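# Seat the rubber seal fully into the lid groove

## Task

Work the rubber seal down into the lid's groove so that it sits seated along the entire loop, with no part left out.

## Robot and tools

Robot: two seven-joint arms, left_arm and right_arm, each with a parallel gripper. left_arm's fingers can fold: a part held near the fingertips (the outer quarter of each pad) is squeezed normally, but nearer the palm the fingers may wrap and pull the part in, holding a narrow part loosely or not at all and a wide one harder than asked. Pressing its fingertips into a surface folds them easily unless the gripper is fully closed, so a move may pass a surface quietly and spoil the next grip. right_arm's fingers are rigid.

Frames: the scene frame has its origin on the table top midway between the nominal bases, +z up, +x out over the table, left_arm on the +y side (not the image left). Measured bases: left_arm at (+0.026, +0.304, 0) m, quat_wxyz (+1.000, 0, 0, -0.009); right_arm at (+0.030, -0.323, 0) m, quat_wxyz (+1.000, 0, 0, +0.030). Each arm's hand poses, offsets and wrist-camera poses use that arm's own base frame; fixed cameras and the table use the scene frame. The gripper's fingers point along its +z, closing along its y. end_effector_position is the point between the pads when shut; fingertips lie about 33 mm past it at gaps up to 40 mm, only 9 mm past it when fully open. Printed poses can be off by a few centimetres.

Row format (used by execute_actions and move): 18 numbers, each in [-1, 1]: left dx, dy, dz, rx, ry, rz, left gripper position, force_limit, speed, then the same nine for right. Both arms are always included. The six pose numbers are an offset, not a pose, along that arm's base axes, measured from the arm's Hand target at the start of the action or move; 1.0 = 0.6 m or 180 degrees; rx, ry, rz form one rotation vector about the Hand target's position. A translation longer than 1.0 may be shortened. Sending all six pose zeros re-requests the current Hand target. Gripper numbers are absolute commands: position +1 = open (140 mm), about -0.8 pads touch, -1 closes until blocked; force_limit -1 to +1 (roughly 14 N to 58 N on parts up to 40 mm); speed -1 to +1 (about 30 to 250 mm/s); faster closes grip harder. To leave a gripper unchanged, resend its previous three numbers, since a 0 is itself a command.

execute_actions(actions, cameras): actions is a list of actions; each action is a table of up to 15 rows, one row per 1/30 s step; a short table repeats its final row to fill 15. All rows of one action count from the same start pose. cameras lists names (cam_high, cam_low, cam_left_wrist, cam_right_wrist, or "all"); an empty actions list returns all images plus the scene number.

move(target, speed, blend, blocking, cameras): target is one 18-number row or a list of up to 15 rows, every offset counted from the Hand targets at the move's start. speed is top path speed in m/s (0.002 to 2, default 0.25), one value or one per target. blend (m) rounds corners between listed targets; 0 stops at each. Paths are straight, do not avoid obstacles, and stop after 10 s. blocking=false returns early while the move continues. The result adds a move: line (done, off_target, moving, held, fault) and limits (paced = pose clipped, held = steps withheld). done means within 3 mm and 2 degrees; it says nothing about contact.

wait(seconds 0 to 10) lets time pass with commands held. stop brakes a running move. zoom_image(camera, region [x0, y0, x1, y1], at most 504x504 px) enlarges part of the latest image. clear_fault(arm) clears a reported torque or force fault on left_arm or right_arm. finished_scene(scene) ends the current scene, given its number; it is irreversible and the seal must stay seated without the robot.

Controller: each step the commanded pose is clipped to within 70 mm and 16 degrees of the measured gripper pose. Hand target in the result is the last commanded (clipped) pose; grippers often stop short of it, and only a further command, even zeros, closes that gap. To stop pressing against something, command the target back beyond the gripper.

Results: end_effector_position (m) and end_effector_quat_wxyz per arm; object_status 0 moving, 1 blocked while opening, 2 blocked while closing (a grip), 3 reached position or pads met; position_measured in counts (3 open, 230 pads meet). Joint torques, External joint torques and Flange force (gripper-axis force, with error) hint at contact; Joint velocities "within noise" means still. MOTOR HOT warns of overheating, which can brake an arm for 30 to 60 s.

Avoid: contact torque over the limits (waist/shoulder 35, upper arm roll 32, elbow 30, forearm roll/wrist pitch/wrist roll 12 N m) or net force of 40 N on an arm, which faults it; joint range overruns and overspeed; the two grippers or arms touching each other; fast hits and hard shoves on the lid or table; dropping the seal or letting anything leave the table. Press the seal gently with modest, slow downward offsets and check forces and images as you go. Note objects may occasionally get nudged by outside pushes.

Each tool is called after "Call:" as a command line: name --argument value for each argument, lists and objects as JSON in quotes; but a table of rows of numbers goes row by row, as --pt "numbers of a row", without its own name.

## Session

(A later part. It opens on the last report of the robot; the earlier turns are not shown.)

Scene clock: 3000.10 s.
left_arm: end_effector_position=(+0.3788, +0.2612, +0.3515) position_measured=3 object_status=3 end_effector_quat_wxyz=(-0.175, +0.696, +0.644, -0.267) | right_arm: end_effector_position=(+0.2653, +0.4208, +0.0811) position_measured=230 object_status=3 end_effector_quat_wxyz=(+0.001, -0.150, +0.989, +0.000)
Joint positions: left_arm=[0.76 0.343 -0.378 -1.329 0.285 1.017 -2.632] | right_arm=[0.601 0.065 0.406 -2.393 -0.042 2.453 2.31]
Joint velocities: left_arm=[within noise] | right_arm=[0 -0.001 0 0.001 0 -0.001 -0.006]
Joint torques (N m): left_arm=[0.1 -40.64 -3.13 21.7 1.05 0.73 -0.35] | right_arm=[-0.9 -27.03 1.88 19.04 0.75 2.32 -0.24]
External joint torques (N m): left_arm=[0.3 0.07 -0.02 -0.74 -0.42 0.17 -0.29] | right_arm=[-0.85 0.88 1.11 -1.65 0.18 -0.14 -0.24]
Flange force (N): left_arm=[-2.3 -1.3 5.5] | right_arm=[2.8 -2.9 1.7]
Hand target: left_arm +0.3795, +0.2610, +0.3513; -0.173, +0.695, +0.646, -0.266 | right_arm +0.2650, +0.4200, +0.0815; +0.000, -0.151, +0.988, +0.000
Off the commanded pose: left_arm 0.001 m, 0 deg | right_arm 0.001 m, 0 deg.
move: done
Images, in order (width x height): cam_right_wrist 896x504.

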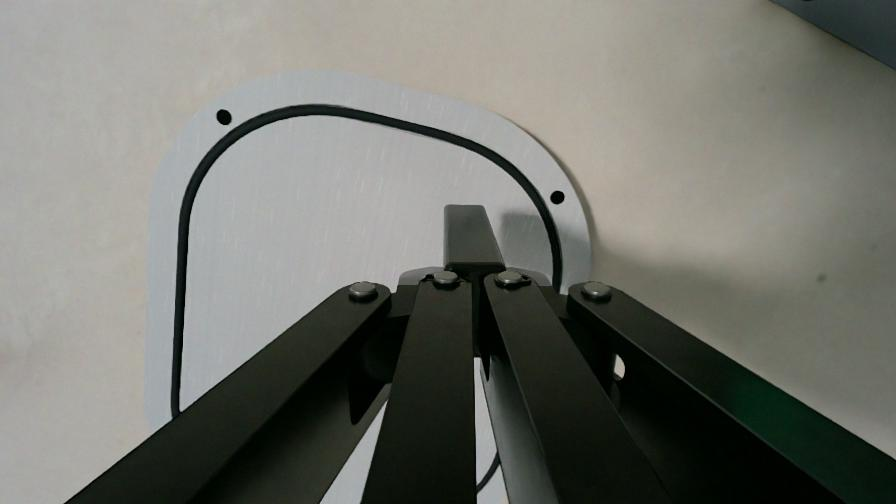

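Call:
move --pt "0 0 0 0 0 0 1 1 1 -0.0503 -0.0753 -0.0458 0 0 0 -1 -0.5 -1" --pt "0 0 0 0 0 0 1 1 1 -0.0553 -0.0803 -0.0642 0 0 0 -1 -0.5 -1" --pt "0 0 0 0 0 0 1 1 1 -0.0503 -0.0753 -0.0458 0 0 0 -1 -0.5 -1" --pt "0 0 0 0 0 0 1 1 1 -0.0523 -0.0455 -0.0458 0 0 0 -1 -0.5 -1" --pt "0 0 0 0 0 0 1 1 1 -0.0573 -0.0505 -0.0642 0 0 0 -1 -0.5 -1" --pt "0 0 0 0 0 0 1 1 1 -0.0523 -0.0455 -0.0458 0 0 0 -1 -0.5 -1" --pt "0 0 0 0 0 0 1 1 1 -0.0543 -0.0155 -0.0458 0 0 0 -1 -0.5 -1" --pt "0 0 0 0 0 0 1 1 1 -0.0593 -0.0205 -0.0642 0 0 0 -1 -0.5 -1" --pt "0 0 0 0 0 0 1 1 1 -0.0543 -0.0155 -0.0458 0 0 0 -1 -0.5 -1" --pt "0 0 0 0 0 0 1 1 1 -0.0023 0.0818 -0.0458 0 0 0 -1 -0.5 -1" --pt "0 0 0 0 0 0 1 1 1 -0.0081 0.0788 -0.0642 0 0 0 -1 -0.5 -1" --pt "0 0 0 0 0 0 1 1 1 -0.0023 0.0818 -0.0458 0 0 0 -1 -0.5 -1" --pt "0 0 0 0 0 0 1 1 1 0.0282 0.0933 -0.0458 0 0 0 -1 -0.5 -1" --pt "0 0 0 0 0 0 1 1 1 0.0223 0.0903 -0.0642 0 0 0 -1 -0.5 -1" --blend '[0.0005,0,0.0005,0.0005,0,0.0005,0.0005,0,0.0005,0.0005,0,0.0005,0.0005,0]' --speed '[0.12,0.05,0.05,0.08,0.05,0.05,0.08,0.05,0.05,0.12,0.05,0.05,0.08,0.05]' --cameras '["cam_right_wrist"]'

Call:
move --pt "0 0 0 0 0 0 1 1 1 0.0058 0.003 0.0184 0 0 0 -1 -0.5 -1" --pt "0 0 0 0 0 0 1 1 1 0.0058 0.003 0.0642 0 0 0 -1 -0.5 -1" --pt "0 0 0 0 0 0 1 1 1 -0.0223 -0.0903 0.0642 0 0 0 -1 -0.5 -1" --blend '[0.0005,0.01,0]' --speed '[0.05,0.15,0.2]' --cameras '["cam_right_wrist"]'

Call:
zoom_image --camera "cam_right_wrist" --region '[370, 80, 600, 280]'

Call:
zoom_image --camera "cam_right_wrist" --region '[150, 80, 400, 300]'

Scene clock: 3059.47 s.
left_arm: end_effector_position=(+0.3788, +0.2612, +0.3515) position_measured=3 object_status=3 end_effector_quat_wxyz=(-0.175, +0.696, +0.644, -0.267) | right_arm: end_effector_position=(+0.2798, +0.4764, +0.0482) position_measured=230 object_status=3 end_effector_quat_wxyz=(+0.002, -0.151, +0.988, +0.002)
Joint positions: left_arm=[0.76 0.343 -0.378 -1.329 0.285 1.017 -2.632] | right_arm=[0.666 0.278 0.373 -2.215 -0.165 2.474 2.422]
Joint torques (N m): left_arm=[0.13 -40.63 -3.17 21.74 1.05 0.73 -0.37] | right_arm=[-0.27 -28.44 3.3 16.85 0.04 3.29 0.08]
External joint torques (N m): left_arm=[0.15 -0.11 -0.2 -0.66 -0.45 0.16 -0.3] | right_arm=[-0.25 6.33 -0.12 -3.39 -0.53 0.81 0.08]
Flange force (N): left_arm=[-2.7 -1.4 5.4] | right_arm=[-1.8 1.9 16.5]
Hand target: left_arm +0.3795, +0.2610, +0.3513; -0.173, +0.695, +0.646, -0.266 | right_arm +0.2784, +0.4741, +0.0430; +0.000, -0.151, +0.988, +0.000
Off the commanded pose: left_arm 0.001 m, 0 deg | right_arm 0.006 m, 0 deg.
move: off_target (right_arm)
Images, in order (width x height): cam_right_wrist 896x504.

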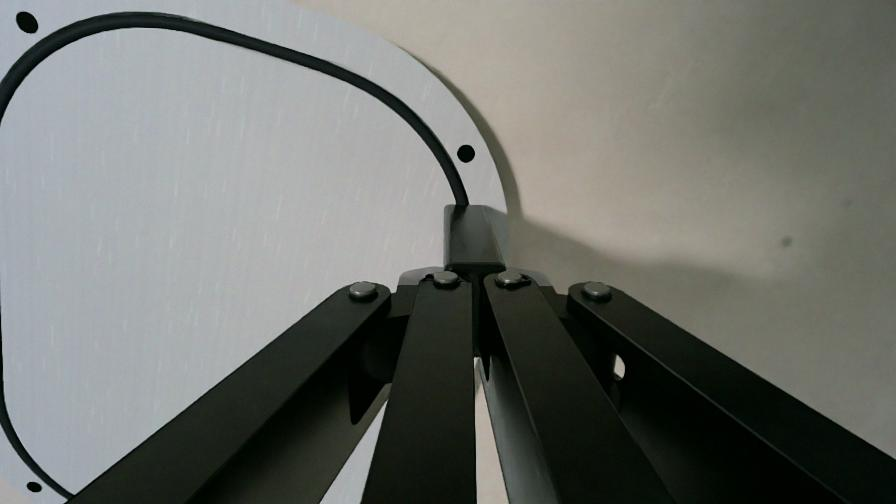

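Scene clock: 3061.37 s.
left_arm: end_effector_position=(+0.3788, +0.2612, +0.3515) position_measured=3 object_status=3 end_effector_quat_wxyz=(-0.175, +0.696, +0.644, -0.267) | right_arm: end_effector_position=(+0.2647, +0.4196, +0.0808) position_measured=230 object_status=3 end_effector_quat_wxyz=(+0.000, -0.150, +0.989, -0.002)
Joint positions: left_arm=[0.76 0.343 -0.378 -1.329 0.285 1.017 -2.632] | right_arm=[0.608 0.065 0.399 -2.393 -0.042 2.449 2.309]
Joint velocities: left_arm=[within noise] | right_arm=[0 0 -0.001 0 0.001 0.001 -0.007]
Joint torques (N m): left_arm=[0.13 -40.56 -3.18 21.71 1.05 0.73 -0.35] | right_arm=[-0.98 -27.1 1.96 19.02 0.77 2.7 -0.25]
External joint torques (N m): left_arm=[0.12 0.03 -0.23 -0.72 -0.45 0.17 -0.29] | right_arm=[-0.92 1.01 1.22 -1.73 0.19 0.24 -0.25]
Flange force (N): left_arm=[-2.6 -1.2 5.3] | right_arm=[3.0 -3.1 2.9]
Hand target: left_arm +0.3795, +0.2610, +0.3513; -0.173, +0.695, +0.646, -0.266 | right_arm +0.2650, +0.4200, +0.0815; +0.000, -0.151, +0.988, +0.000
Off the commanded pose: left_arm 0.001 m, 0 deg | right_arm 0.001 m, 0 deg.
move: done
Images, in order (width x height): cam_right_wrist 896x504.

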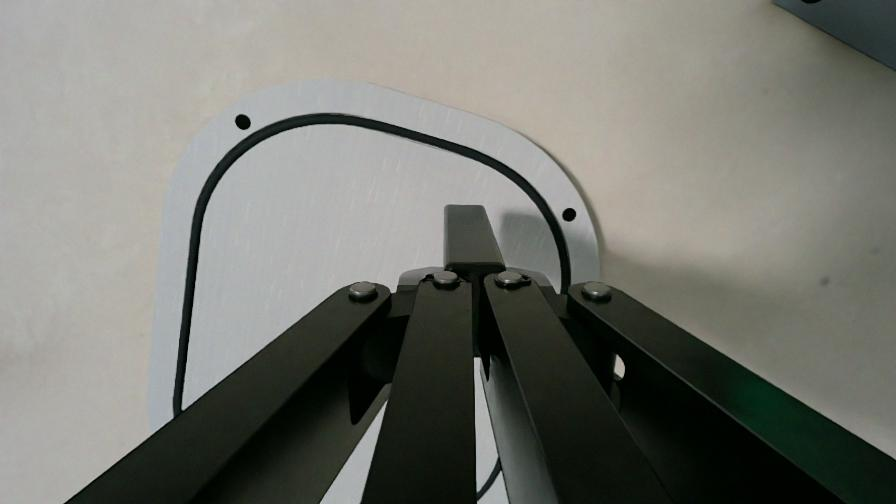

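Scaled by 2.191.

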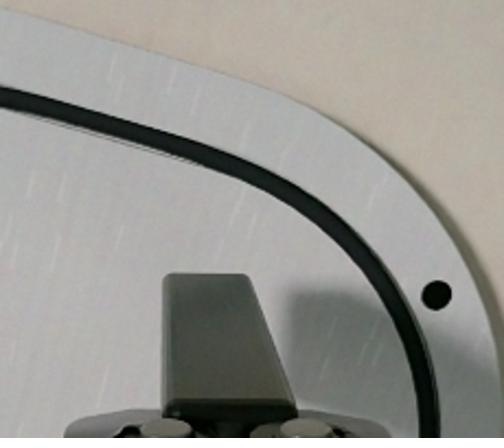

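Scaled by 2.016.

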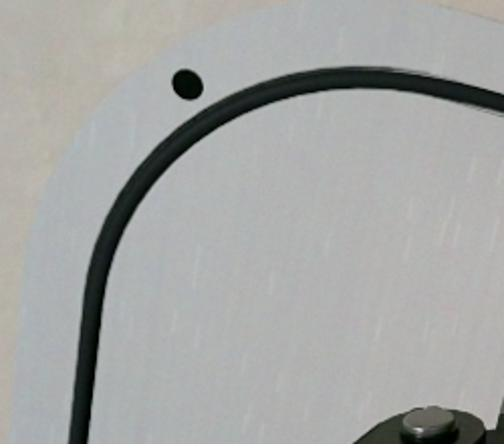

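Call:
move --pt "0 0 0 0 0 0 1 1 1 -0.0498 -0.0285 -0.0458 0 0 0 -1 -0.5 -1" --pt "0 0 0 0 0 0 1 1 1 -0.0523 -0.0335 -0.0642 0 0 0 -1 -0.5 -1" --blend '[0.0005,0]' --speed '[0.12,0.05]' --cameras '["cam_right_wrist"]'

Call:
move --pt "0 0 0 0 0 0 1 1 1 0.0025 0.005 0.0184 0 0 0 -1 -0.5 -1" --pt "0 0 0 0 0 0 1 1 1 0.0523 0.0335 0.0642 0 0 0 -1 -0.5 -1" --blend '[0.0005,0]' --speed '[0.05,0.15]' --cameras '["cam_right_wrist"]'

Call:
zoom_image --camera "cam_right_wrist" --region '[300, 80, 500, 240]'

Scene clock: 3083.70 s.
left_arm: end_effector_position=(+0.3788, +0.2612, +0.3515) position_measured=3 object_status=3 end_effector_quat_wxyz=(-0.175, +0.696, +0.644, -0.267) | right_arm: end_effector_position=(+0.2355, +0.4021, +0.0478) position_measured=230 object_status=3 end_effector_quat_wxyz=(+0.003, -0.153, +0.988, +0.002)
Joint positions: left_arm=[0.76 0.343 -0.378 -1.329 0.285 1.017 -2.632] | right_arm=[0.625 0.057 0.413 -2.518 -0.047 2.577 2.34]
Joint velocities: left_arm=[within noise] | right_arm=[-0.001 0.002 0 0 0 0.003 0.006]
Joint torques (N m): left_arm=[0.14 -40.58 -3.13 21.69 1.05 0.75 -0.35] | right_arm=[-0.71 -20.21 0.82 15.74 -0.02 3.23 0.13]
External joint torques (N m): left_arm=[0.11 -0.2 -0.21 -0.63 -0.44 0.19 -0.28] | right_arm=[-0.71 5.9 0.12 -3.37 -0.51 0.75 0.12]
Flange force (N): left_arm=[-2.8 -1.6 5.5] | right_arm=[-3.6 3.0 19.9]
Hand target: left_arm +0.3795, +0.2610, +0.3513; -0.173, +0.695, +0.646, -0.266 | right_arm +0.2336, +0.3999, +0.0430; +0.000, -0.151, +0.988, +0.000
Off the commanded pose: left_arm 0.001 m, 0 deg | right_arm 0.006 m, 0 deg.
move: off_target (right_arm)
Images, in order (width x height): cam_right_wrist 896x504.

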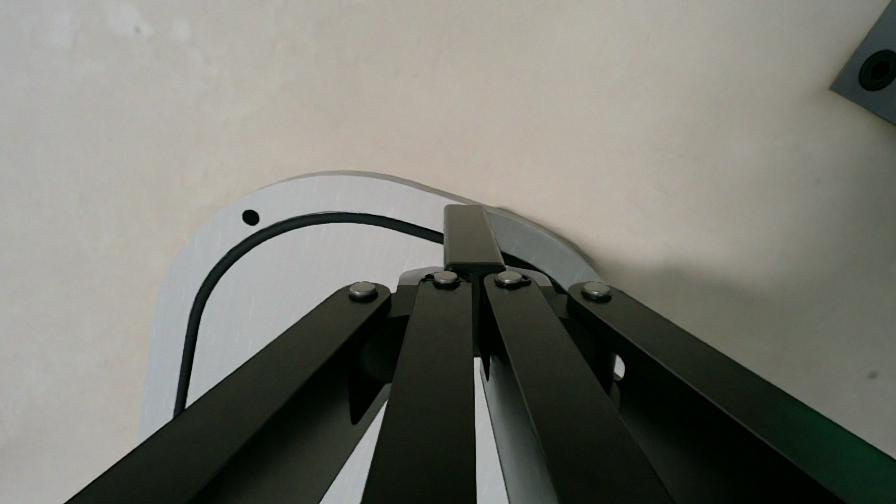

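Scene clock: 3085.00 s.
left_arm: end_effector_position=(+0.3788, +0.2612, +0.3515) position_measured=3 object_status=3 end_effector_quat_wxyz=(-0.175, +0.696, +0.644, -0.267) | right_arm: end_effector_position=(+0.2651, +0.4207, +0.0823) position_measured=230 object_status=3 end_effector_quat_wxyz=(+0.002, -0.149, +0.989, +0.001)
Joint positions: left_arm=[0.76 0.343 -0.378 -1.329 0.285 1.017 -2.632] | right_arm=[0.608 0.06 0.4 -2.395 -0.038 2.454 2.309]
Joint velocities: left_arm=[within noise] | right_arm=[-0.001 0.001 0.001 0 0.001 -0.004 -0.006]
Joint torques (N m): left_arm=[0.08 -40.64 -3.13 21.71 1.05 0.75 -0.35] | right_arm=[-0.7 -25.88 1.53 19.75 0.5 2.46 -0.27]
External joint torques (N m): left_arm=[0 -0.29 -0.25 -0.6 -0.45 0.19 -0.28] | right_arm=[-0.59 2.11 0.9 -1.03 -0.08 -0.01 -0.27]
Flange force (N): left_arm=[-3.0 -1.6 5.4] | right_arm=[-1.7 1.0 4.8]
Hand target: left_arm +0.3795, +0.2610, +0.3513; -0.173, +0.695, +0.646, -0.266 | right_arm +0.2650, +0.4200, +0.0815; +0.000, -0.151, +0.988, +0.000
Off the commanded pose: left_arm 0.001 m, 0 deg | right_arm 0.001 m, 0 deg.
move: done
Images, in order (width x height): cam_right_wrist 896x504.

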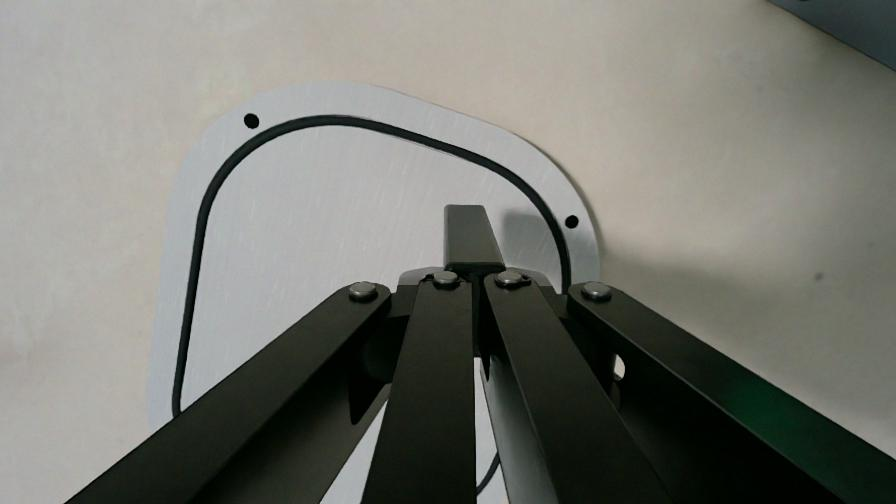

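Scaled by 2.520.

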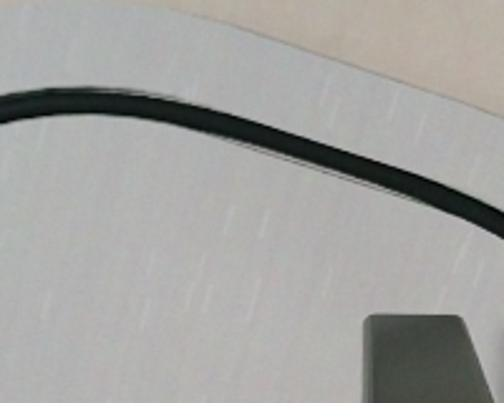

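Call:
move --pt "0 0 0 0 0 0 1 1 1 -0.0865 -0.0713 0 0 0 0 -1 -0.5 -1" --pt "0 0 0 0 0 0 1 1 1 -0.0865 -0.0713 -0.0558 0 0 0 -1 -0.5 -1" --pt "0 0 0 0 0 0 1 1 1 -0.0727 -0.0713 -0.0558 0 0 0 -1 -0.5 -1" --pt "0 0 0 0 0 0 1 1 1 -0.0727 0.012 -0.0558 0 0 0 -1 -0.5 -1" --pt "0 0 0 0 0 0 1 1 1 -0.0865 0.012 -0.0558 0 0 0 -1 -0.5 -1" --pt "0 0 0 0 0 0 1 1 1 -0.0865 0.012 0 0 0 0 -1 -0.5 -1" --pt "0 0 0 0 0 0 1 1 1 0 0 0 0 0 0 -1 -0.5 -1" --blend '[0.003,0,0.001,0.001,0.003,0.005,0]' --speed '[0.15,0.06,0.05,0.07,0.07,0.15,0.15]' --cameras '["cam_right_wrist"]'

Call:
zoom_image --camera "cam_right_wrist" --region '[300, 80, 500, 240]'

Scene clock: 3125.17 s.
left_arm: end_effector_position=(+0.3788, +0.2612, +0.3515) position_measured=3 object_status=3 end_effector_quat_wxyz=(-0.175, +0.696, +0.644, -0.267) | right_arm: end_effector_position=(+0.2653, +0.4203, +0.0823) position_measured=230 object_status=3 end_effector_quat_wxyz=(+0.001, -0.147, +0.989, +0.001)
Joint positions: left_arm=[0.76 0.343 -0.378 -1.329 0.285 1.017 -2.632] | right_arm=[0.615 0.06 0.391 -2.395 -0.036 2.453 2.308]
Joint velocities: left_arm=[within noise] | right_arm=[0.001 -0.001 0.001 -0.001 0 0 -0.008]
Joint torques (N m): left_arm=[0.11 -40.62 -3.11 21.71 1.05 0.72 -0.38] | right_arm=[-0.59 -25.96 1.83 19.76 0.25 2.32 -0.26]
External joint torques (N m): left_arm=[0.12 -0.18 -0.15 -0.66 -0.44 0.15 -0.32] | right_arm=[-0.52 2.1 1.17 -1.01 -0.32 -0.15 -0.26]
Flange force (N): left_arm=[-2.8 -1.5 5.4] | right_arm=[-1.8 1.6 4.7]
Hand target: left_arm +0.3795, +0.2610, +0.3513; -0.173, +0.695, +0.646, -0.266 | right_arm +0.2650, +0.4200, +0.0815; +0.000, -0.151, +0.988, +0.000
Off the commanded pose: left_arm 0.001 m, 0 deg | right_arm 0.001 m, 0 deg.
move: done
Images, in order (width x height): cam_right_wrist 896x504.

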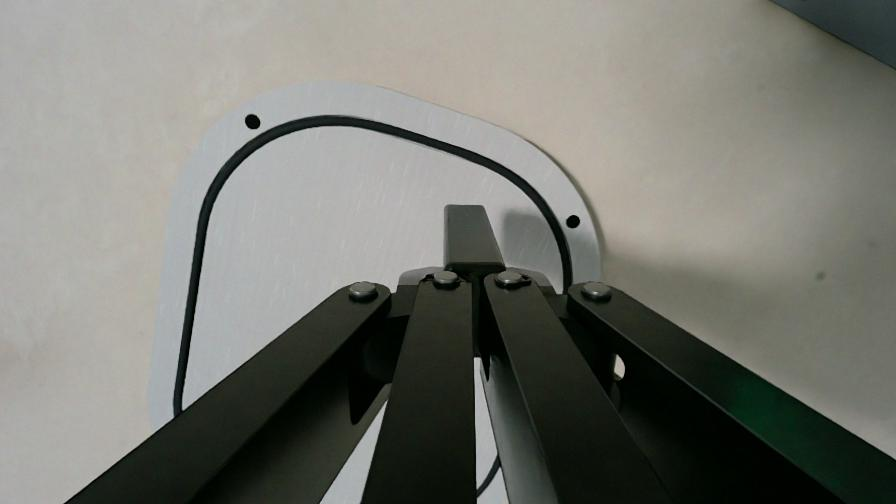

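Scaled by 2.520.

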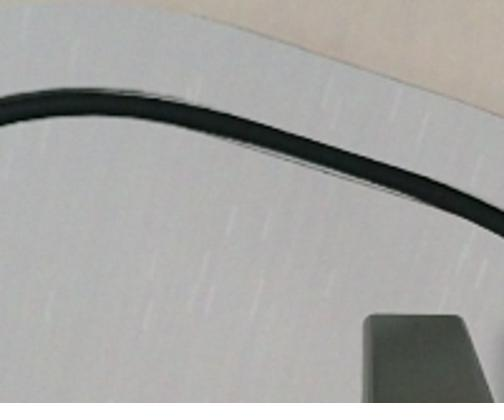

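Call:
move --target '[0,0,0,0,0,0,1,1,1,0.35,-0.0333,0,0,0,0,-1,-0.5,-1]' --speed 0.25 --cameras '["cam_right_wrist"]'

Call:
zoom_image --camera "cam_right_wrist" --region '[480, 100, 720, 280]'

Call:
zoom_image --camera "cam_right_wrist" --region '[260, 60, 480, 240]'

Scene clock: 3139.87 s.
left_arm: end_effector_position=(+0.3788, +0.2612, +0.3515) position_measured=3 object_status=3 end_effector_quat_wxyz=(-0.175, +0.696, +0.644, -0.267) | right_arm: end_effector_position=(+0.4750, +0.4008, +0.0825) position_measured=230 object_status=3 end_effector_quat_wxyz=(+0.001, -0.148, +0.989, +0.001)
Joint positions: left_arm=[0.76 0.343 -0.378 -1.329 0.285 1.017 -2.632] | right_arm=[0.442 0.388 0.276 -1.93 -0.138 2.303 2.065]
Joint velocities: left_arm=[within noise] | right_arm=[0 -0.001 0 0.001 -0.001 0 -0.006]
Joint torques (N m): left_arm=[0.11 -40.6 -3.13 21.69 1.06 0.73 -0.33] | right_arm=[-0.99 -38.71 5.23 21.21 0.3 2.32 -0.27]
External joint torques (N m): left_arm=[0.02 -0.03 -0.23 -0.73 -0.45 0.17 -0.26] | right_arm=[-0.98 2.46 1.48 -1.02 -0.35 -0.14 -0.27]
Flange force (N): left_arm=[-2.7 -1.3 5.4] | right_arm=[-2.0 -0.1 3.5]
Hand target: left_arm +0.3795, +0.2610, +0.3513; -0.173, +0.695, +0.646, -0.266 | right_arm +0.4750, +0.4000, +0.0815; +0.000, -0.151, +0.988, +0.000
Off the commanded pose: left_arm 0.001 m, 0 deg | right_arm 0.001 m, 0 deg.
move: done
Images, in order (width x height): cam_right_wrist 896x504.

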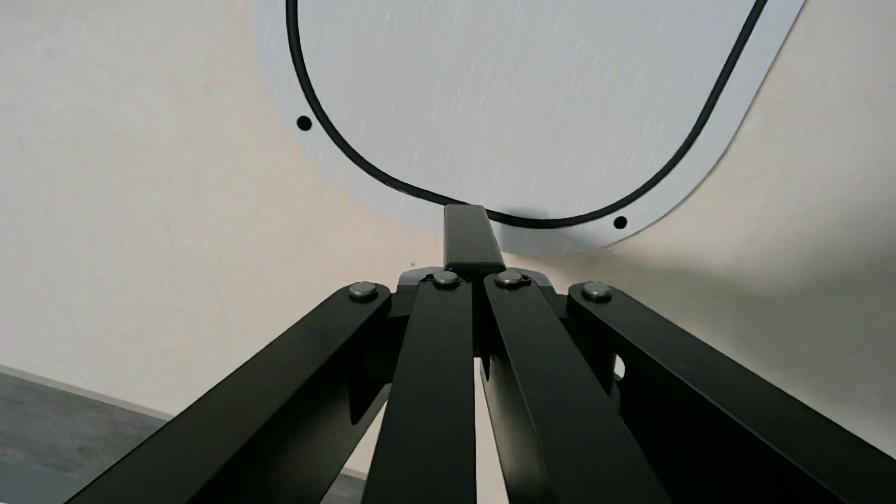

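Scaled by 2.100.

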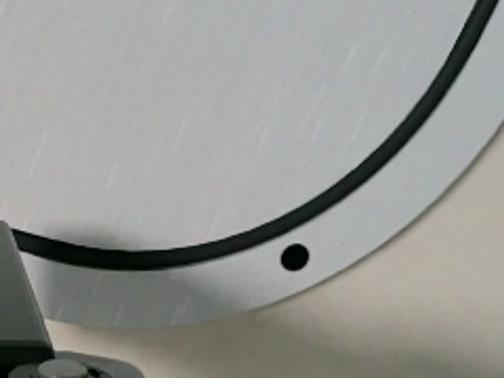

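Scaled by 2.291.

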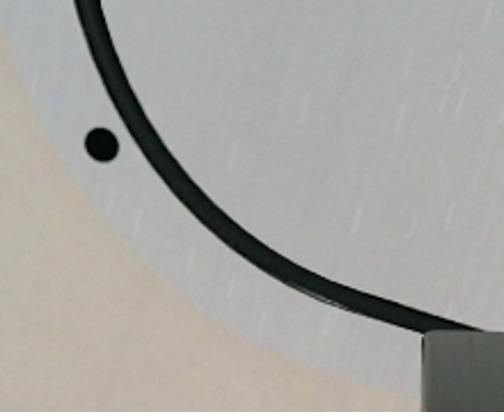

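Call:
move --pt "0 0 0 0 0 0 1 1 1 -0.0583 0 -0.0458 0 0 0 -1 -0.5 -1" --pt "0 0 0 0 0 0 1 1 1 -0.0633 -0.005 -0.065 0 0 0 -1 -0.5 -1" --blend '[0.0005,0]' --speed '[0.1,0.05]' --cameras '[]'

Call:
move --pt "0 0 0 0 0 0 1 1 1 0.005 0.005 0.0192 0 0 0 -1 -0.5 -1" --pt "0 0 0 0 0 0 1 1 1 0.0533 0.0017 0.0192 0 0 0 -1 -0.5 -1" --pt "0 0 0 0 0 0 1 1 1 0.0483 -0.0033 0.0 0 0 0 -1 -0.5 -1" --blend '[0.0005,0.0005,0]' --speed '[0.05,0.08,0.05]' --cameras '[]'

Call:
move --pt "0 0 0 0 0 0 1 1 1 0.005 0.005 0.0192 0 0 0 -1 -0.5 -1" --pt "0 0 0 0 0 0 1 1 1 -0.0047 -0.081 0.0192 0 0 0 -1 -0.5 -1" --pt "0 0 0 0 0 0 1 1 1 -0.0088 -0.0868 0.0 0 0 0 -1 -0.5 -1" --blend '[0.0005,0.0005,0]' --speed '[0.05,0.08,0.05]' --cameras '["cam_right_wrist"]'

Scene clock: 3168.47 s.
left_arm: end_effector_position=(+0.3788, +0.2612, +0.3515) position_measured=3 object_status=3 end_effector_quat_wxyz=(-0.175, +0.696, +0.644, -0.267) | right_arm: end_effector_position=(+0.4378, +0.3992, +0.0481) position_measured=230 object_status=3 end_effector_quat_wxyz=(+0.002, -0.155, +0.988, +0.001)
Joint positions: left_arm=[0.76 0.343 -0.378 -1.329 0.285 1.017 -2.632] | right_arm=[0.475 0.37 0.271 -2.062 -0.147 2.418 2.099]
Joint velocities: left_arm=[within noise] | right_arm=[0.001 0 -0.002 0.001 0.001 0.004 0.005]
Joint torques (N m): left_arm=[0.11 -40.59 -3.2 21.74 1.05 0.74 -0.34] | right_arm=[-0.67 -32.25 2.85 17.48 0.11 3.52 0.09]
External joint torques (N m): left_arm=[0.07 -0.18 -0.29 -0.61 -0.45 0.18 -0.28] | right_arm=[-0.56 7.25 -0.58 -3.53 -0.48 1.05 0.09]
Flange force (N): left_arm=[-2.8 -1.4 5.2] | right_arm=[-2.7 0.8 16.9]
Hand target: left_arm +0.3795, +0.2610, +0.3513; -0.173, +0.695, +0.646, -0.266 | right_arm +0.4370, +0.3970, +0.0425; +0.000, -0.151, +0.988, +0.000
Off the commanded pose: left_arm 0.001 m, 0 deg | right_arm 0.006 m, 0 deg.
move: off_target (right_arm)
No camera images: "cameras" was empty.

Scene clock: 3169.67 s.
left_arm: end_effector_position=(+0.3788, +0.2612, +0.3515) position_measured=3 object_status=3 end_effector_quat_wxyz=(-0.175, +0.696, +0.644, -0.267) | right_arm: end_effector_position=(+0.4677, +0.3971, +0.0487) position_measured=230 object_status=3 end_effector_quat_wxyz=(+0.003, -0.148, +0.989, +0.001)
Joint positions: left_arm=[0.76 0.343 -0.378 -1.329 0.285 1.017 -2.632] | right_arm=[0.456 0.421 0.259 -1.979 -0.154 2.387 2.08]
Joint velocities: left_arm=[within noise] | right_arm=[0.001 -0.001 0 -0.002 -0.002 0.002 -0.004]
Joint torques (N m): left_arm=[0.13 -40.6 -3.21 21.69 1.05 0.72 -0.39] | right_arm=[-0.87 -34.21 4.24 17.42 0.04 3.42 -0.29]
External joint torques (N m): left_arm=[0.23 -0.18 -0.2 -0.63 -0.43 0.16 -0.33] | right_arm=[-0.73 7.18 0.51 -3.9 -0.56 0.96 -0.29]
Flange force (N): left_arm=[-2.7 -1.6 5.5] | right_arm=[-0.7 -0.7 15.3]
Hand target: left_arm +0.3795, +0.2610, +0.3513; -0.173, +0.695, +0.646, -0.266 | right_arm +0.4660, +0.3950, +0.0425; +0.000, -0.151, +0.988, +0.000
Off the commanded pose: left_arm 0.001 m, 0 deg | right_arm 0.007 m, 1 deg.
move: off_target (right_arm)
No camera images: "cameras" was empty.

Scene clock: 3171.43 s.
left_arm: end_effector_position=(+0.3788, +0.2612, +0.3515) position_measured=3 object_status=3 end_effector_quat_wxyz=(-0.175, +0.696, +0.644, -0.267) | right_arm: end_effector_position=(+0.4637, +0.3446, +0.0486) position_measured=230 object_status=3 end_effector_quat_wxyz=(+0.004, -0.148, +0.989, +0.001)
Joint positions: left_arm=[0.76 0.343 -0.378 -1.329 0.285 1.017 -2.632] | right_arm=[0.372 0.33 0.27 -2.123 -0.138 2.445 2.009]
Joint velocities: left_arm=[within noise] | right_arm=[0 -0.001 -0.001 0.001 -0.001 0.004 -0.005]
Joint torques (N m): left_arm=[0.09 -40.55 -3.18 21.72 1.05 0.72 -0.39] | right_arm=[-0.75 -30.61 4.3 16.6 0.21 3.13 -0.24]
External joint torques (N m): left_arm=[0.07 -0.04 -0.25 -0.68 -0.45 0.16 -0.32] | right_arm=[-0.74 7.26 1.21 -4.08 -0.35 0.66 -0.24]
Flange force (N): left_arm=[-2.7 -1.2 5.1] | right_arm=[-0.9 -0.2 15.7]
Hand target: left_arm +0.3795, +0.2610, +0.3513; -0.173, +0.695, +0.646, -0.266 | right_arm +0.4607, +0.3429, +0.0425; +0.000, -0.151, +0.988, +0.000
Off the commanded pose: left_arm 0.001 m, 0 deg | right_arm 0.007 m, 1 deg.
move: off_target (right_arm)
Images, in order (width x height): cam_right_wrist 896x504.

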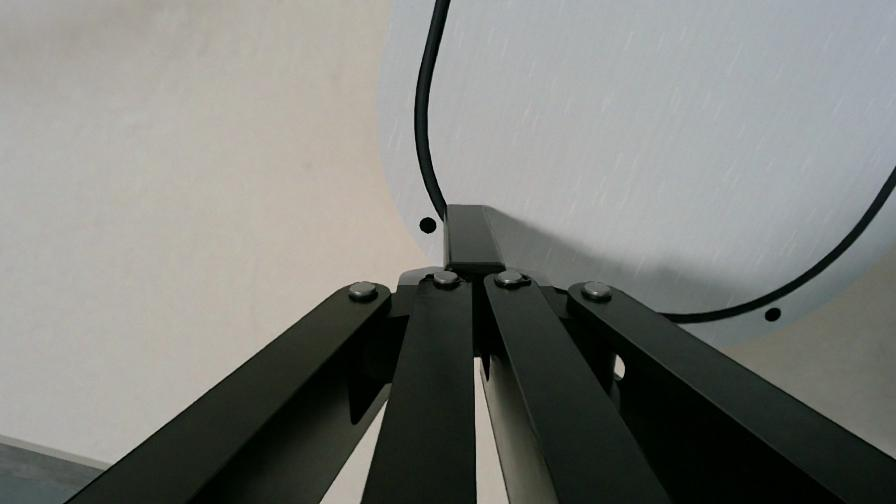

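Call:
move --pt "0 0 0 0 0 0 1 1 1 0.005 0.005 0.0192 0 0 0 -1 -0.5 -1" --pt "0 0 0 0 0 0 1 1 1 0.005 0.005 0.08 0 0 0 -1 -0.5 -1" --pt "0 0 0 0 0 0 1 1 1 -0.0845 0.2118 0.11 0 0 0 -1 -0.5 -1" --blend '[0.0005,0.01,0]' --speed '[0.05,0.15,0.25]' --cameras '["cam_right_wrist"]'

Call:
zoom_image --camera "cam_right_wrist" --region '[400, 0, 640, 240]'

Call:
zoom_image --camera "cam_right_wrist" --region '[60, 0, 300, 240]'

Scene clock: 3187.60 s.
left_arm: end_effector_position=(+0.3788, +0.2612, +0.3515) position_measured=3 object_status=3 end_effector_quat_wxyz=(-0.175, +0.696, +0.644, -0.267) | right_arm: end_effector_position=(+0.4107, +0.4702, +0.1095) position_measured=230 object_status=3 end_effector_quat_wxyz=(+0.002, -0.155, +0.988, +0.001)
Joint positions: left_arm=[0.76 0.343 -0.378 -1.329 0.285 1.017 -2.632] | right_arm=[0.576 0.357 0.3 -1.901 -0.134 2.242 2.201]
Joint velocities: left_arm=[within noise] | right_arm=[0 0.001 0.001 -0.001 -0.001 -0.001 0.007]
Joint torques (N m): left_arm=[0.15 -40.63 -3.19 21.69 1.06 0.73 -0.38] | right_arm=[-0.1 -38.29 4.29 21.8 0.62 2.32 0.16]
External joint torques (N m): left_arm=[0.1 -0.16 -0.28 -0.69 -0.43 0.16 -0.31] | right_arm=[-0.19 2.33 0.48 -0.99 -0.08 -0.14 0.16]
Flange force (N): left_arm=[-2.9 -1.5 5.6] | right_arm=[-1.9 1.6 3.7]
Hand target: left_arm +0.3795, +0.2610, +0.3513; -0.173, +0.695, +0.646, -0.266 | right_arm +0.4100, +0.4700, +0.1085; +0.000, -0.151, +0.988, +0.000
Off the commanded pose: left_arm 0.001 m, 0 deg | right_arm 0.001 m, 0 deg.
move: done
Images, in order (width x height): cam_right_wrist 896x504.

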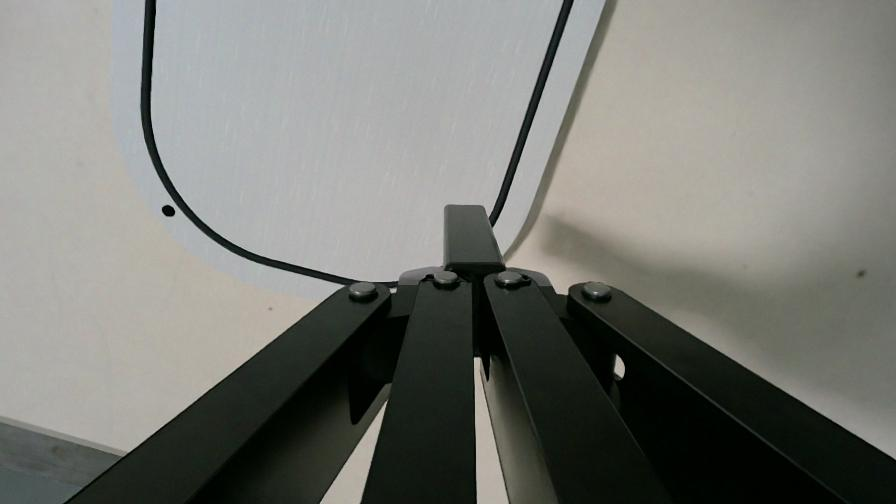

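Scaled by 2.100.

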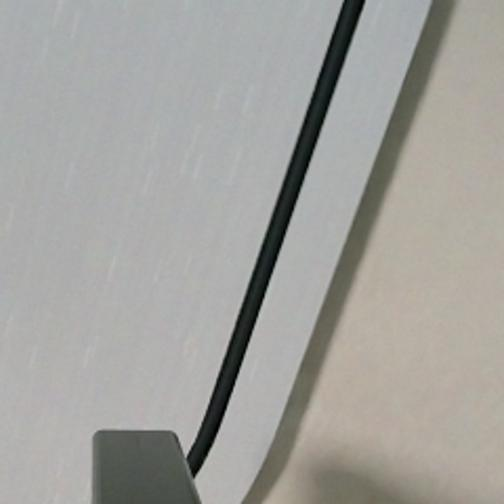

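Scaled by 2.100.

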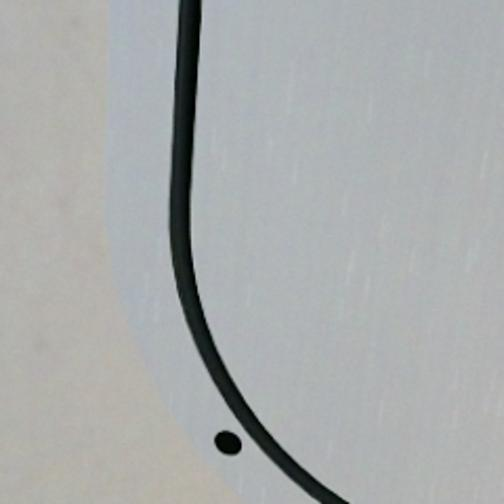

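Call:
move --target '[0,0,0,0,0,0,1,1,1,0.0333,-0.25,-0.045,0,0,0,-1,-0.5,-1]' --speed 0.25 --cameras '["cam_right_wrist"]'

Call:
zoom_image --camera "cam_right_wrist" --region '[360, 0, 600, 240]'

Scene clock: 3198.17 s.
left_arm: end_effector_position=(+0.3788, +0.2612, +0.3515) position_measured=3 object_status=3 end_effector_quat_wxyz=(-0.175, +0.696, +0.644, -0.267) | right_arm: end_effector_position=(+0.4297, +0.3197, +0.0807) position_measured=230 object_status=3 end_effector_quat_wxyz=(-0.001, -0.150, +0.989, -0.001)
Joint positions: left_arm=[0.76 0.343 -0.378 -1.329 0.285 1.017 -2.632] | right_arm=[0.362 0.166 0.28 -2.255 -0.071 2.411 1.961]
Joint velocities: left_arm=[within noise] | right_arm=[0 0 0.001 0.001 0 0 -0.006]
Joint torques (N m): left_arm=[0.12 -40.62 -3.14 21.72 1.06 0.73 -0.31] | right_arm=[-1.04 -31.99 2.9 19.46 0.77 2.69 -0.24]
External joint torques (N m): left_arm=[0.09 -0.1 -0.22 -0.66 -0.44 0.17 -0.25] | right_arm=[-1.03 1.13 1.33 -1.69 0.2 0.24 -0.24]
Flange force (N): left_arm=[-2.7 -1.4 5.3] | right_arm=[3.8 -2.1 2.8]
Hand target: left_arm +0.3795, +0.2610, +0.3513; -0.173, +0.695, +0.646, -0.266 | right_arm +0.4300, +0.3200, +0.0815; +0.000, -0.151, +0.988, +0.000
Off the commanded pose: left_arm 0.001 m, 0 deg | right_arm 0.001 m, 0 deg.
move: done
Images, in order (width x height): cam_right_wrist 896x504.

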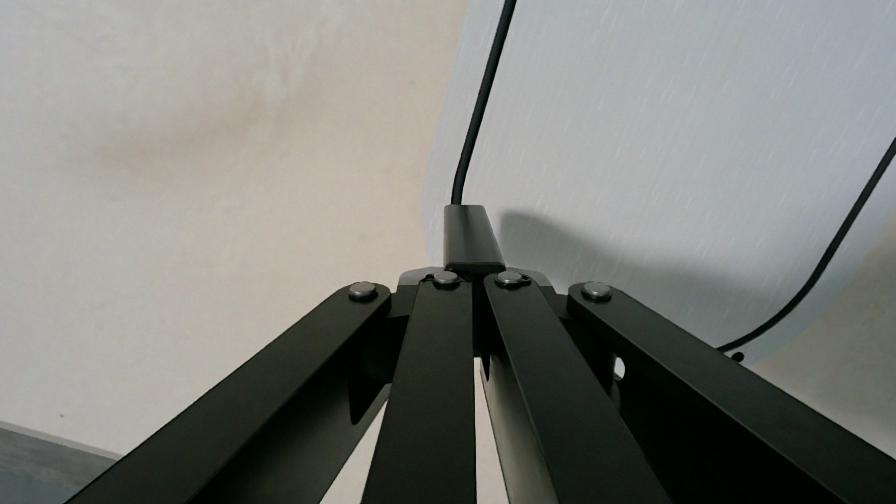

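Scaled by 2.100.

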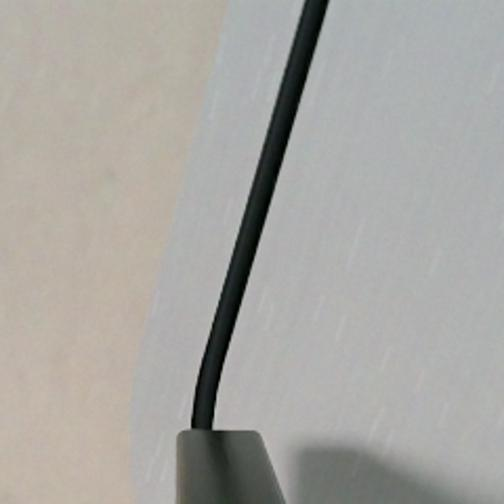

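Call:
move --pt "0 0 0 0 0 0 1 1 1 -0.02 -0.0092 -0.0458 0 0 0 -1 -0.5 -1" --pt "0 0 0 0 0 0 1 1 1 -0.025 -0.0142 -0.065 0 0 0 -1 -0.5 -1" --pt "0 0 0 0 0 0 1 1 1 -0.02 -0.0092 -0.0458 0 0 0 -1 -0.5 -1" --pt "0 0 0 0 0 0 1 1 1 -0.05 -0.01 -0.0458 0 0 0 -1 -0.5 -1" --pt "0 0 0 0 0 0 1 1 1 -0.055 -0.015 -0.065 0 0 0 -1 -0.5 -1" --pt "0 0 0 0 0 0 1 1 1 -0.05 -0.01 -0.0458 0 0 0 -1 -0.5 -1" --pt "0 0 0 0 0 0 1 1 1 -0.0833 -0.0108 -0.0458 0 0 0 -1 -0.5 -1" --pt "0 0 0 0 0 0 1 1 1 -0.0883 -0.0158 -0.065 0 0 0 -1 -0.5 -1" --pt "0 0 0 0 0 0 1 1 1 -0.0833 -0.0108 -0.0458 0 0 0 -1 -0.5 -1" --pt "0 0 0 0 0 0 1 1 1 -0.1167 -0.0117 -0.0458 0 0 0 -1 -0.5 -1" --pt "0 0 0 0 0 0 1 1 1 -0.1217 -0.0167 -0.065 0 0 0 -1 -0.5 -1" --blend '[0.0005,0,0.0005,0.0005,0,0.0005,0.0005,0,0.0005,0.0005,0]' --speed '[0.1,0.05,0.05,0.08,0.05,0.05,0.08,0.05,0.05,0.08,0.05]' --cameras '["cam_right_wrist"]'

Call:
move --pt "0 0 0 0 0 0 1 1 1 0.005 0.005 0.0192 0 0 0 -1 -0.5 -1" --pt "0 0 0 0 0 0 1 1 1 0.0217 0.0167 0.065 0 0 0 -1 -0.5 -1" --blend '[0.0005,0]' --speed '[0.05,0.15]' --cameras '["cam_right_wrist"]'

Call:
zoom_image --camera "cam_right_wrist" --region '[340, 0, 640, 240]'

Scene clock: 3229.07 s.
left_arm: end_effector_position=(+0.3788, +0.2612, +0.3515) position_measured=3 object_status=3 end_effector_quat_wxyz=(-0.175, +0.696, +0.644, -0.267) | right_arm: end_effector_position=(+0.3592, +0.3123, +0.0481) position_measured=230 object_status=3 end_effector_quat_wxyz=(+0.004, -0.154, +0.988, +0.001)
Joint positions: left_arm=[0.76 0.343 -0.378 -1.329 0.285 1.017 -2.632] | right_arm=[0.399 0.08 0.313 -2.485 -0.049 2.568 2.013]
Joint velocities: left_arm=[within noise] | right_arm=[0.001 0.002 -0.001 -0.002 -0.001 0.004 0.005]
Joint torques (N m): left_arm=[0.09 -40.6 -3.15 21.72 1.05 0.74 -0.38] | right_arm=[-0.72 -21.23 0.76 15.57 0.07 3.43 0.2]
External joint torques (N m): left_arm=[0 -0.03 -0.26 -0.72 -0.45 0.17 -0.31] | right_arm=[-0.84 6.85 -0.12 -3.58 -0.41 0.97 0.2]
Flange force (N): left_arm=[-2.8 -1.2 5.4] | right_arm=[-4.7 1.6 21.5]
Hand target: left_arm +0.3795, +0.2610, +0.3513; -0.173, +0.695, +0.646, -0.266 | right_arm +0.3570, +0.3100, +0.0425; +0.000, -0.151, +0.988, +0.000
Off the commanded pose: left_arm 0.001 m, 0 deg | right_arm 0.006 m, 1 deg.
move: off_target (right_arm)
Images, in order (width x height): cam_right_wrist 896x504.

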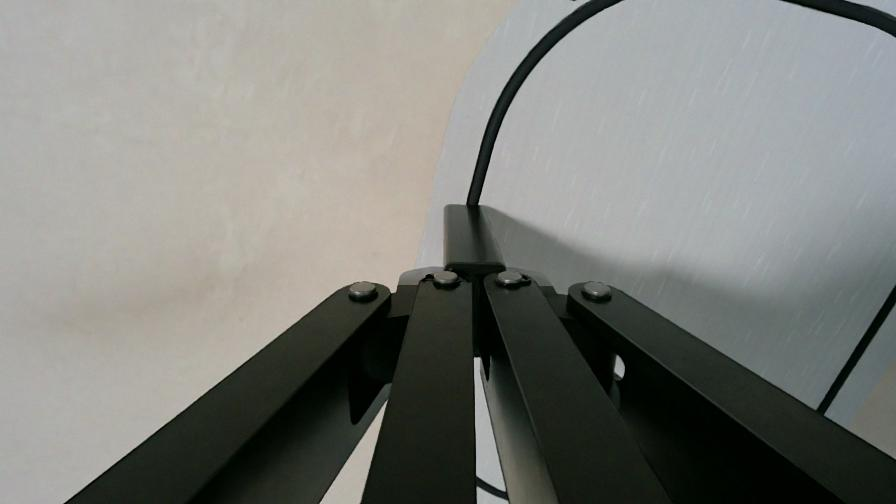

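Scene clock: 3230.33 s.
left_arm: end_effector_position=(+0.3788, +0.2612, +0.3515) position_measured=3 object_status=3 end_effector_quat_wxyz=(-0.175, +0.696, +0.644, -0.267) | right_arm: end_effector_position=(+0.3699, +0.3201, +0.0810) position_measured=230 object_status=3 end_effector_quat_wxyz=(+0.001, -0.150, +0.989, +0.000)
Joint positions: left_arm=[0.76 0.343 -0.378 -1.329 0.285 1.017 -2.632] | right_arm=[0.399 0.041 0.314 -2.421 -0.023 2.461 2]
Joint velocities: left_arm=[within noise] | right_arm=[0.001 0 0.001 -0.001 0 -0.004 -0.003]
Joint torques (N m): left_arm=[0.13 -40.62 -3.17 21.72 1.05 0.72 -0.33] | right_arm=[-0.68 -26.72 1.25 19.64 0.75 2.2 -0.19]
External joint torques (N m): left_arm=[0.18 0.01 -0.17 -0.73 -0.44 0.16 -0.26] | right_arm=[-0.68 1.35 0.84 -0.9 0.2 -0.23 -0.19]
Flange force (N): left_arm=[-2.6 -1.4 5.5] | right_arm=[-0.3 -0.2 2.3]
Hand target: left_arm +0.3795, +0.2610, +0.3513; -0.173, +0.695, +0.646, -0.266 | right_arm +0.3700, +0.3200, +0.0815; +0.000, -0.151, +0.988, +0.000
Off the commanded pose: left_arm 0.001 m, 0 deg | right_arm 0.001 m, 0 deg.
move: done
Images, in order (width x height): cam_right_wrist 896x504.

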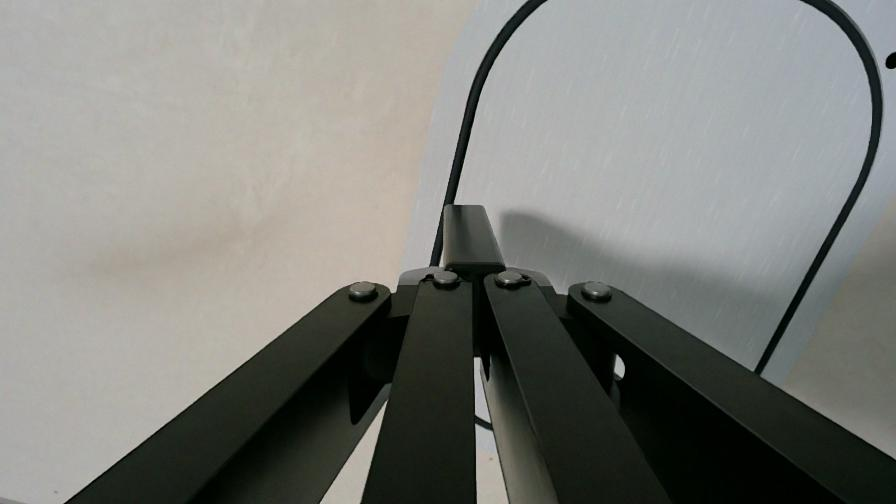

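Scaled by 1.680.

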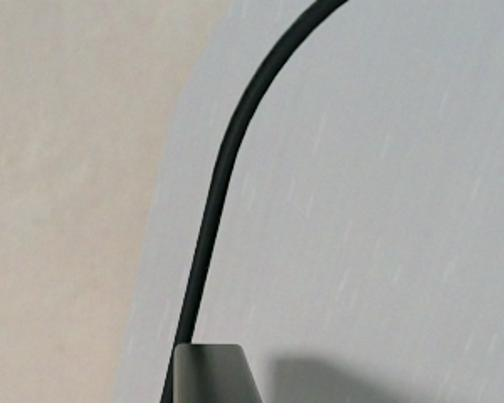

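Call:
move --pt "0 0 0 0 0 0 1 1 1 -0.0583 -0.0142 -0.0458 0 0 0 -1 -0.5 -1" --pt "0 0 0 0 0 0 1 1 1 -0.0637 -0.0192 -0.0645 0 0 0 -1 -0.5 -1" --pt "0 0 0 0 0 0 1 1 1 -0.0583 -0.0142 -0.0458 0 0 0 -1 -0.5 -1" --pt "0 0 0 0 0 0 1 1 1 -0.0947 -0.0153 -0.0458 0 0 0 -1 -0.5 -1" --pt "0 0 0 0 0 0 1 1 1 -0.1 -0.0207 -0.0645 0 0 0 -1 -0.5 -1" --pt "0 0 0 0 0 0 1 1 1 -0.0947 -0.0153 -0.0458 0 0 0 -1 -0.5 -1" --pt "0 0 0 0 0 0 1 1 1 -0.126 -0.0085 -0.0458 0 0 0 -1 -0.5 -1" --pt "0 0 0 0 0 0 1 1 1 -0.132 -0.0143 -0.0645 0 0 0 -1 -0.5 -1" --blend '[0.0005,0,0.0005,0.0005,0,0.0005,0.0005,0]' --speed '[0.1,0.05,0.05,0.08,0.05,0.05,0.08,0.05]' --cameras '["cam_right_wrist"]'

Call:
move --pt "0 0 0 0 0 0 1 1 1 0.006 0.0058 0.0187 0 0 0 -1 -0.5 -1" --pt "0 0 0 0 0 0 1 1 1 0.006 0.0058 0.0687 0 0 0 -1 -0.5 -1" --pt "0 0 0 0 0 0 1 1 1 0.042 0.06 0.15 0 0 0 -1 -0.5 -1" --blend '[0.0005,0.01,0]' --speed '[0.05,0.15,0.2]' --cameras '["cam_right_wrist"]'

Call:
zoom_image --camera "cam_right_wrist" --region '[330, 40, 790, 290]'

Scene clock: 3253.97 s.
left_arm: end_effector_position=(+0.3788, +0.2612, +0.3515) position_measured=3 object_status=3 end_effector_quat_wxyz=(-0.175, +0.696, +0.644, -0.267) | right_arm: end_effector_position=(+0.2927, +0.3124, +0.0475) position_measured=230 object_status=3 end_effector_quat_wxyz=(+0.002, -0.153, +0.988, +0.000)
Joint positions: left_arm=[0.76 0.343 -0.378 -1.329 0.285 1.017 -2.632] | right_arm=[0.451 -0.042 0.372 -2.638 0.025 2.602 2.064]
Joint velocities: left_arm=[within noise] | right_arm=[0.002 -0.001 0 0 0.001 0 0.006]
Joint torques (N m): left_arm=[0.14 -40.59 -3.16 21.75 1.06 0.73 -0.36] | right_arm=[-0.9 -15.24 0.53 14.7 0.04 4.2 0.14]
External joint torques (N m): left_arm=[0.09 -0.12 -0.26 -0.67 -0.44 0.16 -0.3] | right_arm=[-0.98 7.84 0.89 -4.02 -0.41 1.73 0.14]
Flange force (N): left_arm=[-2.8 -1.4 5.3] | right_arm=[-7.4 4.3 30.5]
Hand target: left_arm +0.3795, +0.2610, +0.3513; -0.173, +0.695, +0.646, -0.266 | right_arm +0.2908, +0.3114, +0.0428; +0.000, -0.151, +0.988, +0.000
Off the commanded pose: left_arm 0.001 m, 0 deg | right_arm 0.005 m, 0 deg.
move: off_target (right_arm)
Images, in order (width x height): cam_right_wrist 896x504.

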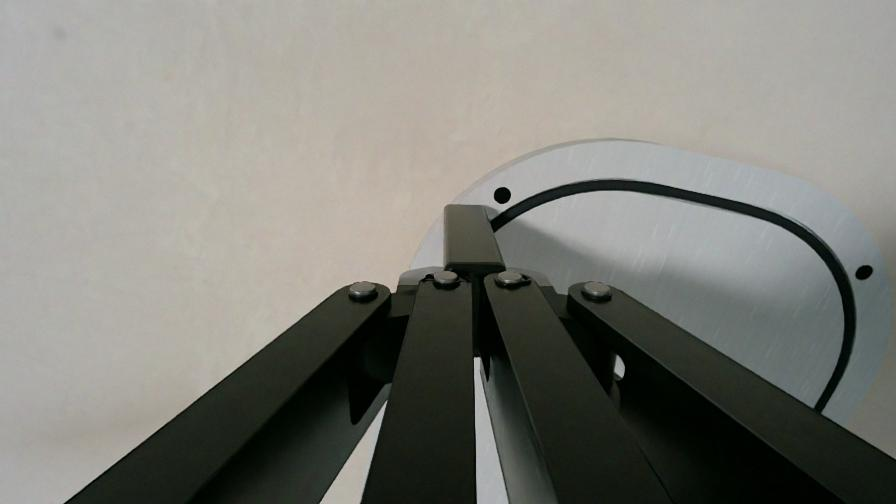

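Scene clock: 3255.60 s.
left_arm: end_effector_position=(+0.3788, +0.2612, +0.3515) position_measured=3 object_status=3 end_effector_quat_wxyz=(-0.175, +0.696, +0.644, -0.267) | right_arm: end_effector_position=(+0.3165, +0.3478, +0.1335) position_measured=230 object_status=3 end_effector_quat_wxyz=(+0.001, -0.152, +0.988, +0.001)
Joint positions: left_arm=[0.76 0.343 -0.378 -1.329 0.285 1.017 -2.632] | right_arm=[0.46 -0.123 0.372 -2.445 0.062 2.333 2.051]
Joint velocities: left_arm=[within noise] | right_arm=[0 0 0 0 0 -0.004 -0.001]
Joint torques (N m): left_arm=[0.1 -40.58 -3.13 21.73 1.04 0.72 -0.35] | right_arm=[-0.58 -21.75 -0.24 21.15 0.28 2.35 0.2]
External joint torques (N m): left_arm=[0.12 0.05 -0.15 -0.75 -0.45 0.15 -0.29] | right_arm=[-0.58 1.79 1.14 -1.02 -0.35 -0.11 0.2]
Flange force (N): left_arm=[-2.6 -1.2 5.4] | right_arm=[-2.4 2.6 4.7]
Hand target: left_arm +0.3795, +0.2610, +0.3513; -0.173, +0.695, +0.646, -0.266 | right_arm +0.3160, +0.3474, +0.1328; +0.000, -0.151, +0.988, +0.000
Off the commanded pose: left_arm 0.001 m, 0 deg | right_arm 0.001 m, 0 deg.
move: done
Images, in order (width x height): cam_right_wrist 896x504.

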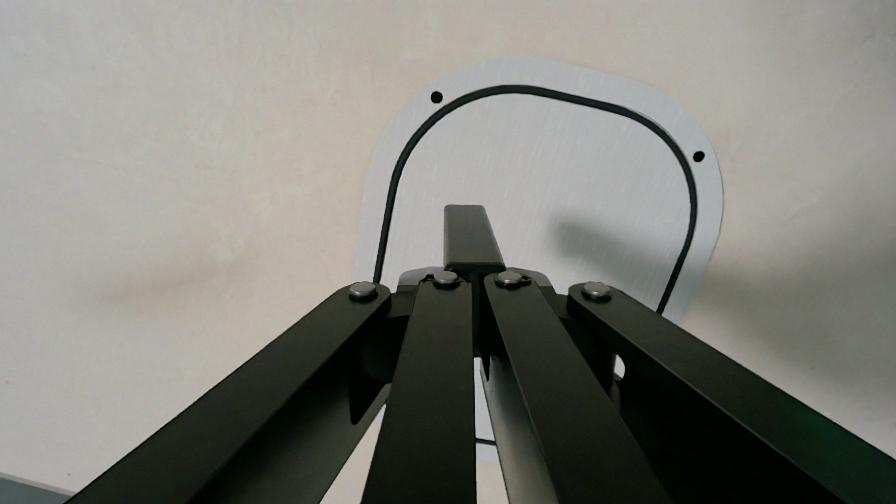

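Scaled by 1.096.

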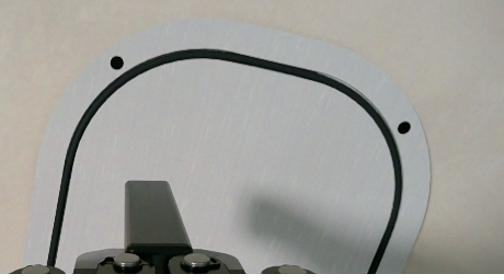

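Call:
zoom_image --camera "cam_right_wrist" --region '[590, 80, 730, 200]'

Call:
zoom_image --camera "cam_right_wrist" --region '[400, 60, 600, 180]'

Scaled by 3.600.

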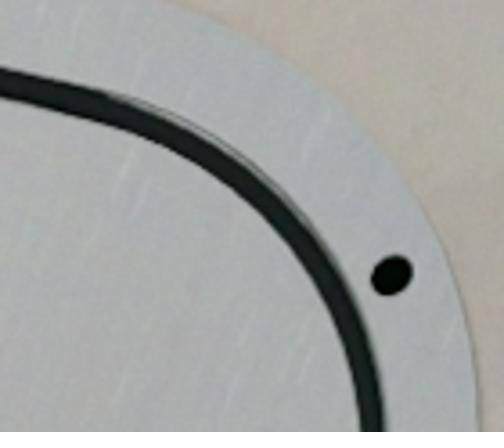

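Scaled by 2.520.

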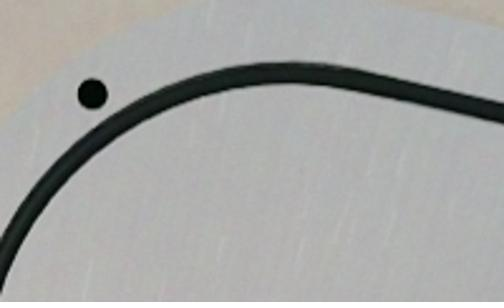

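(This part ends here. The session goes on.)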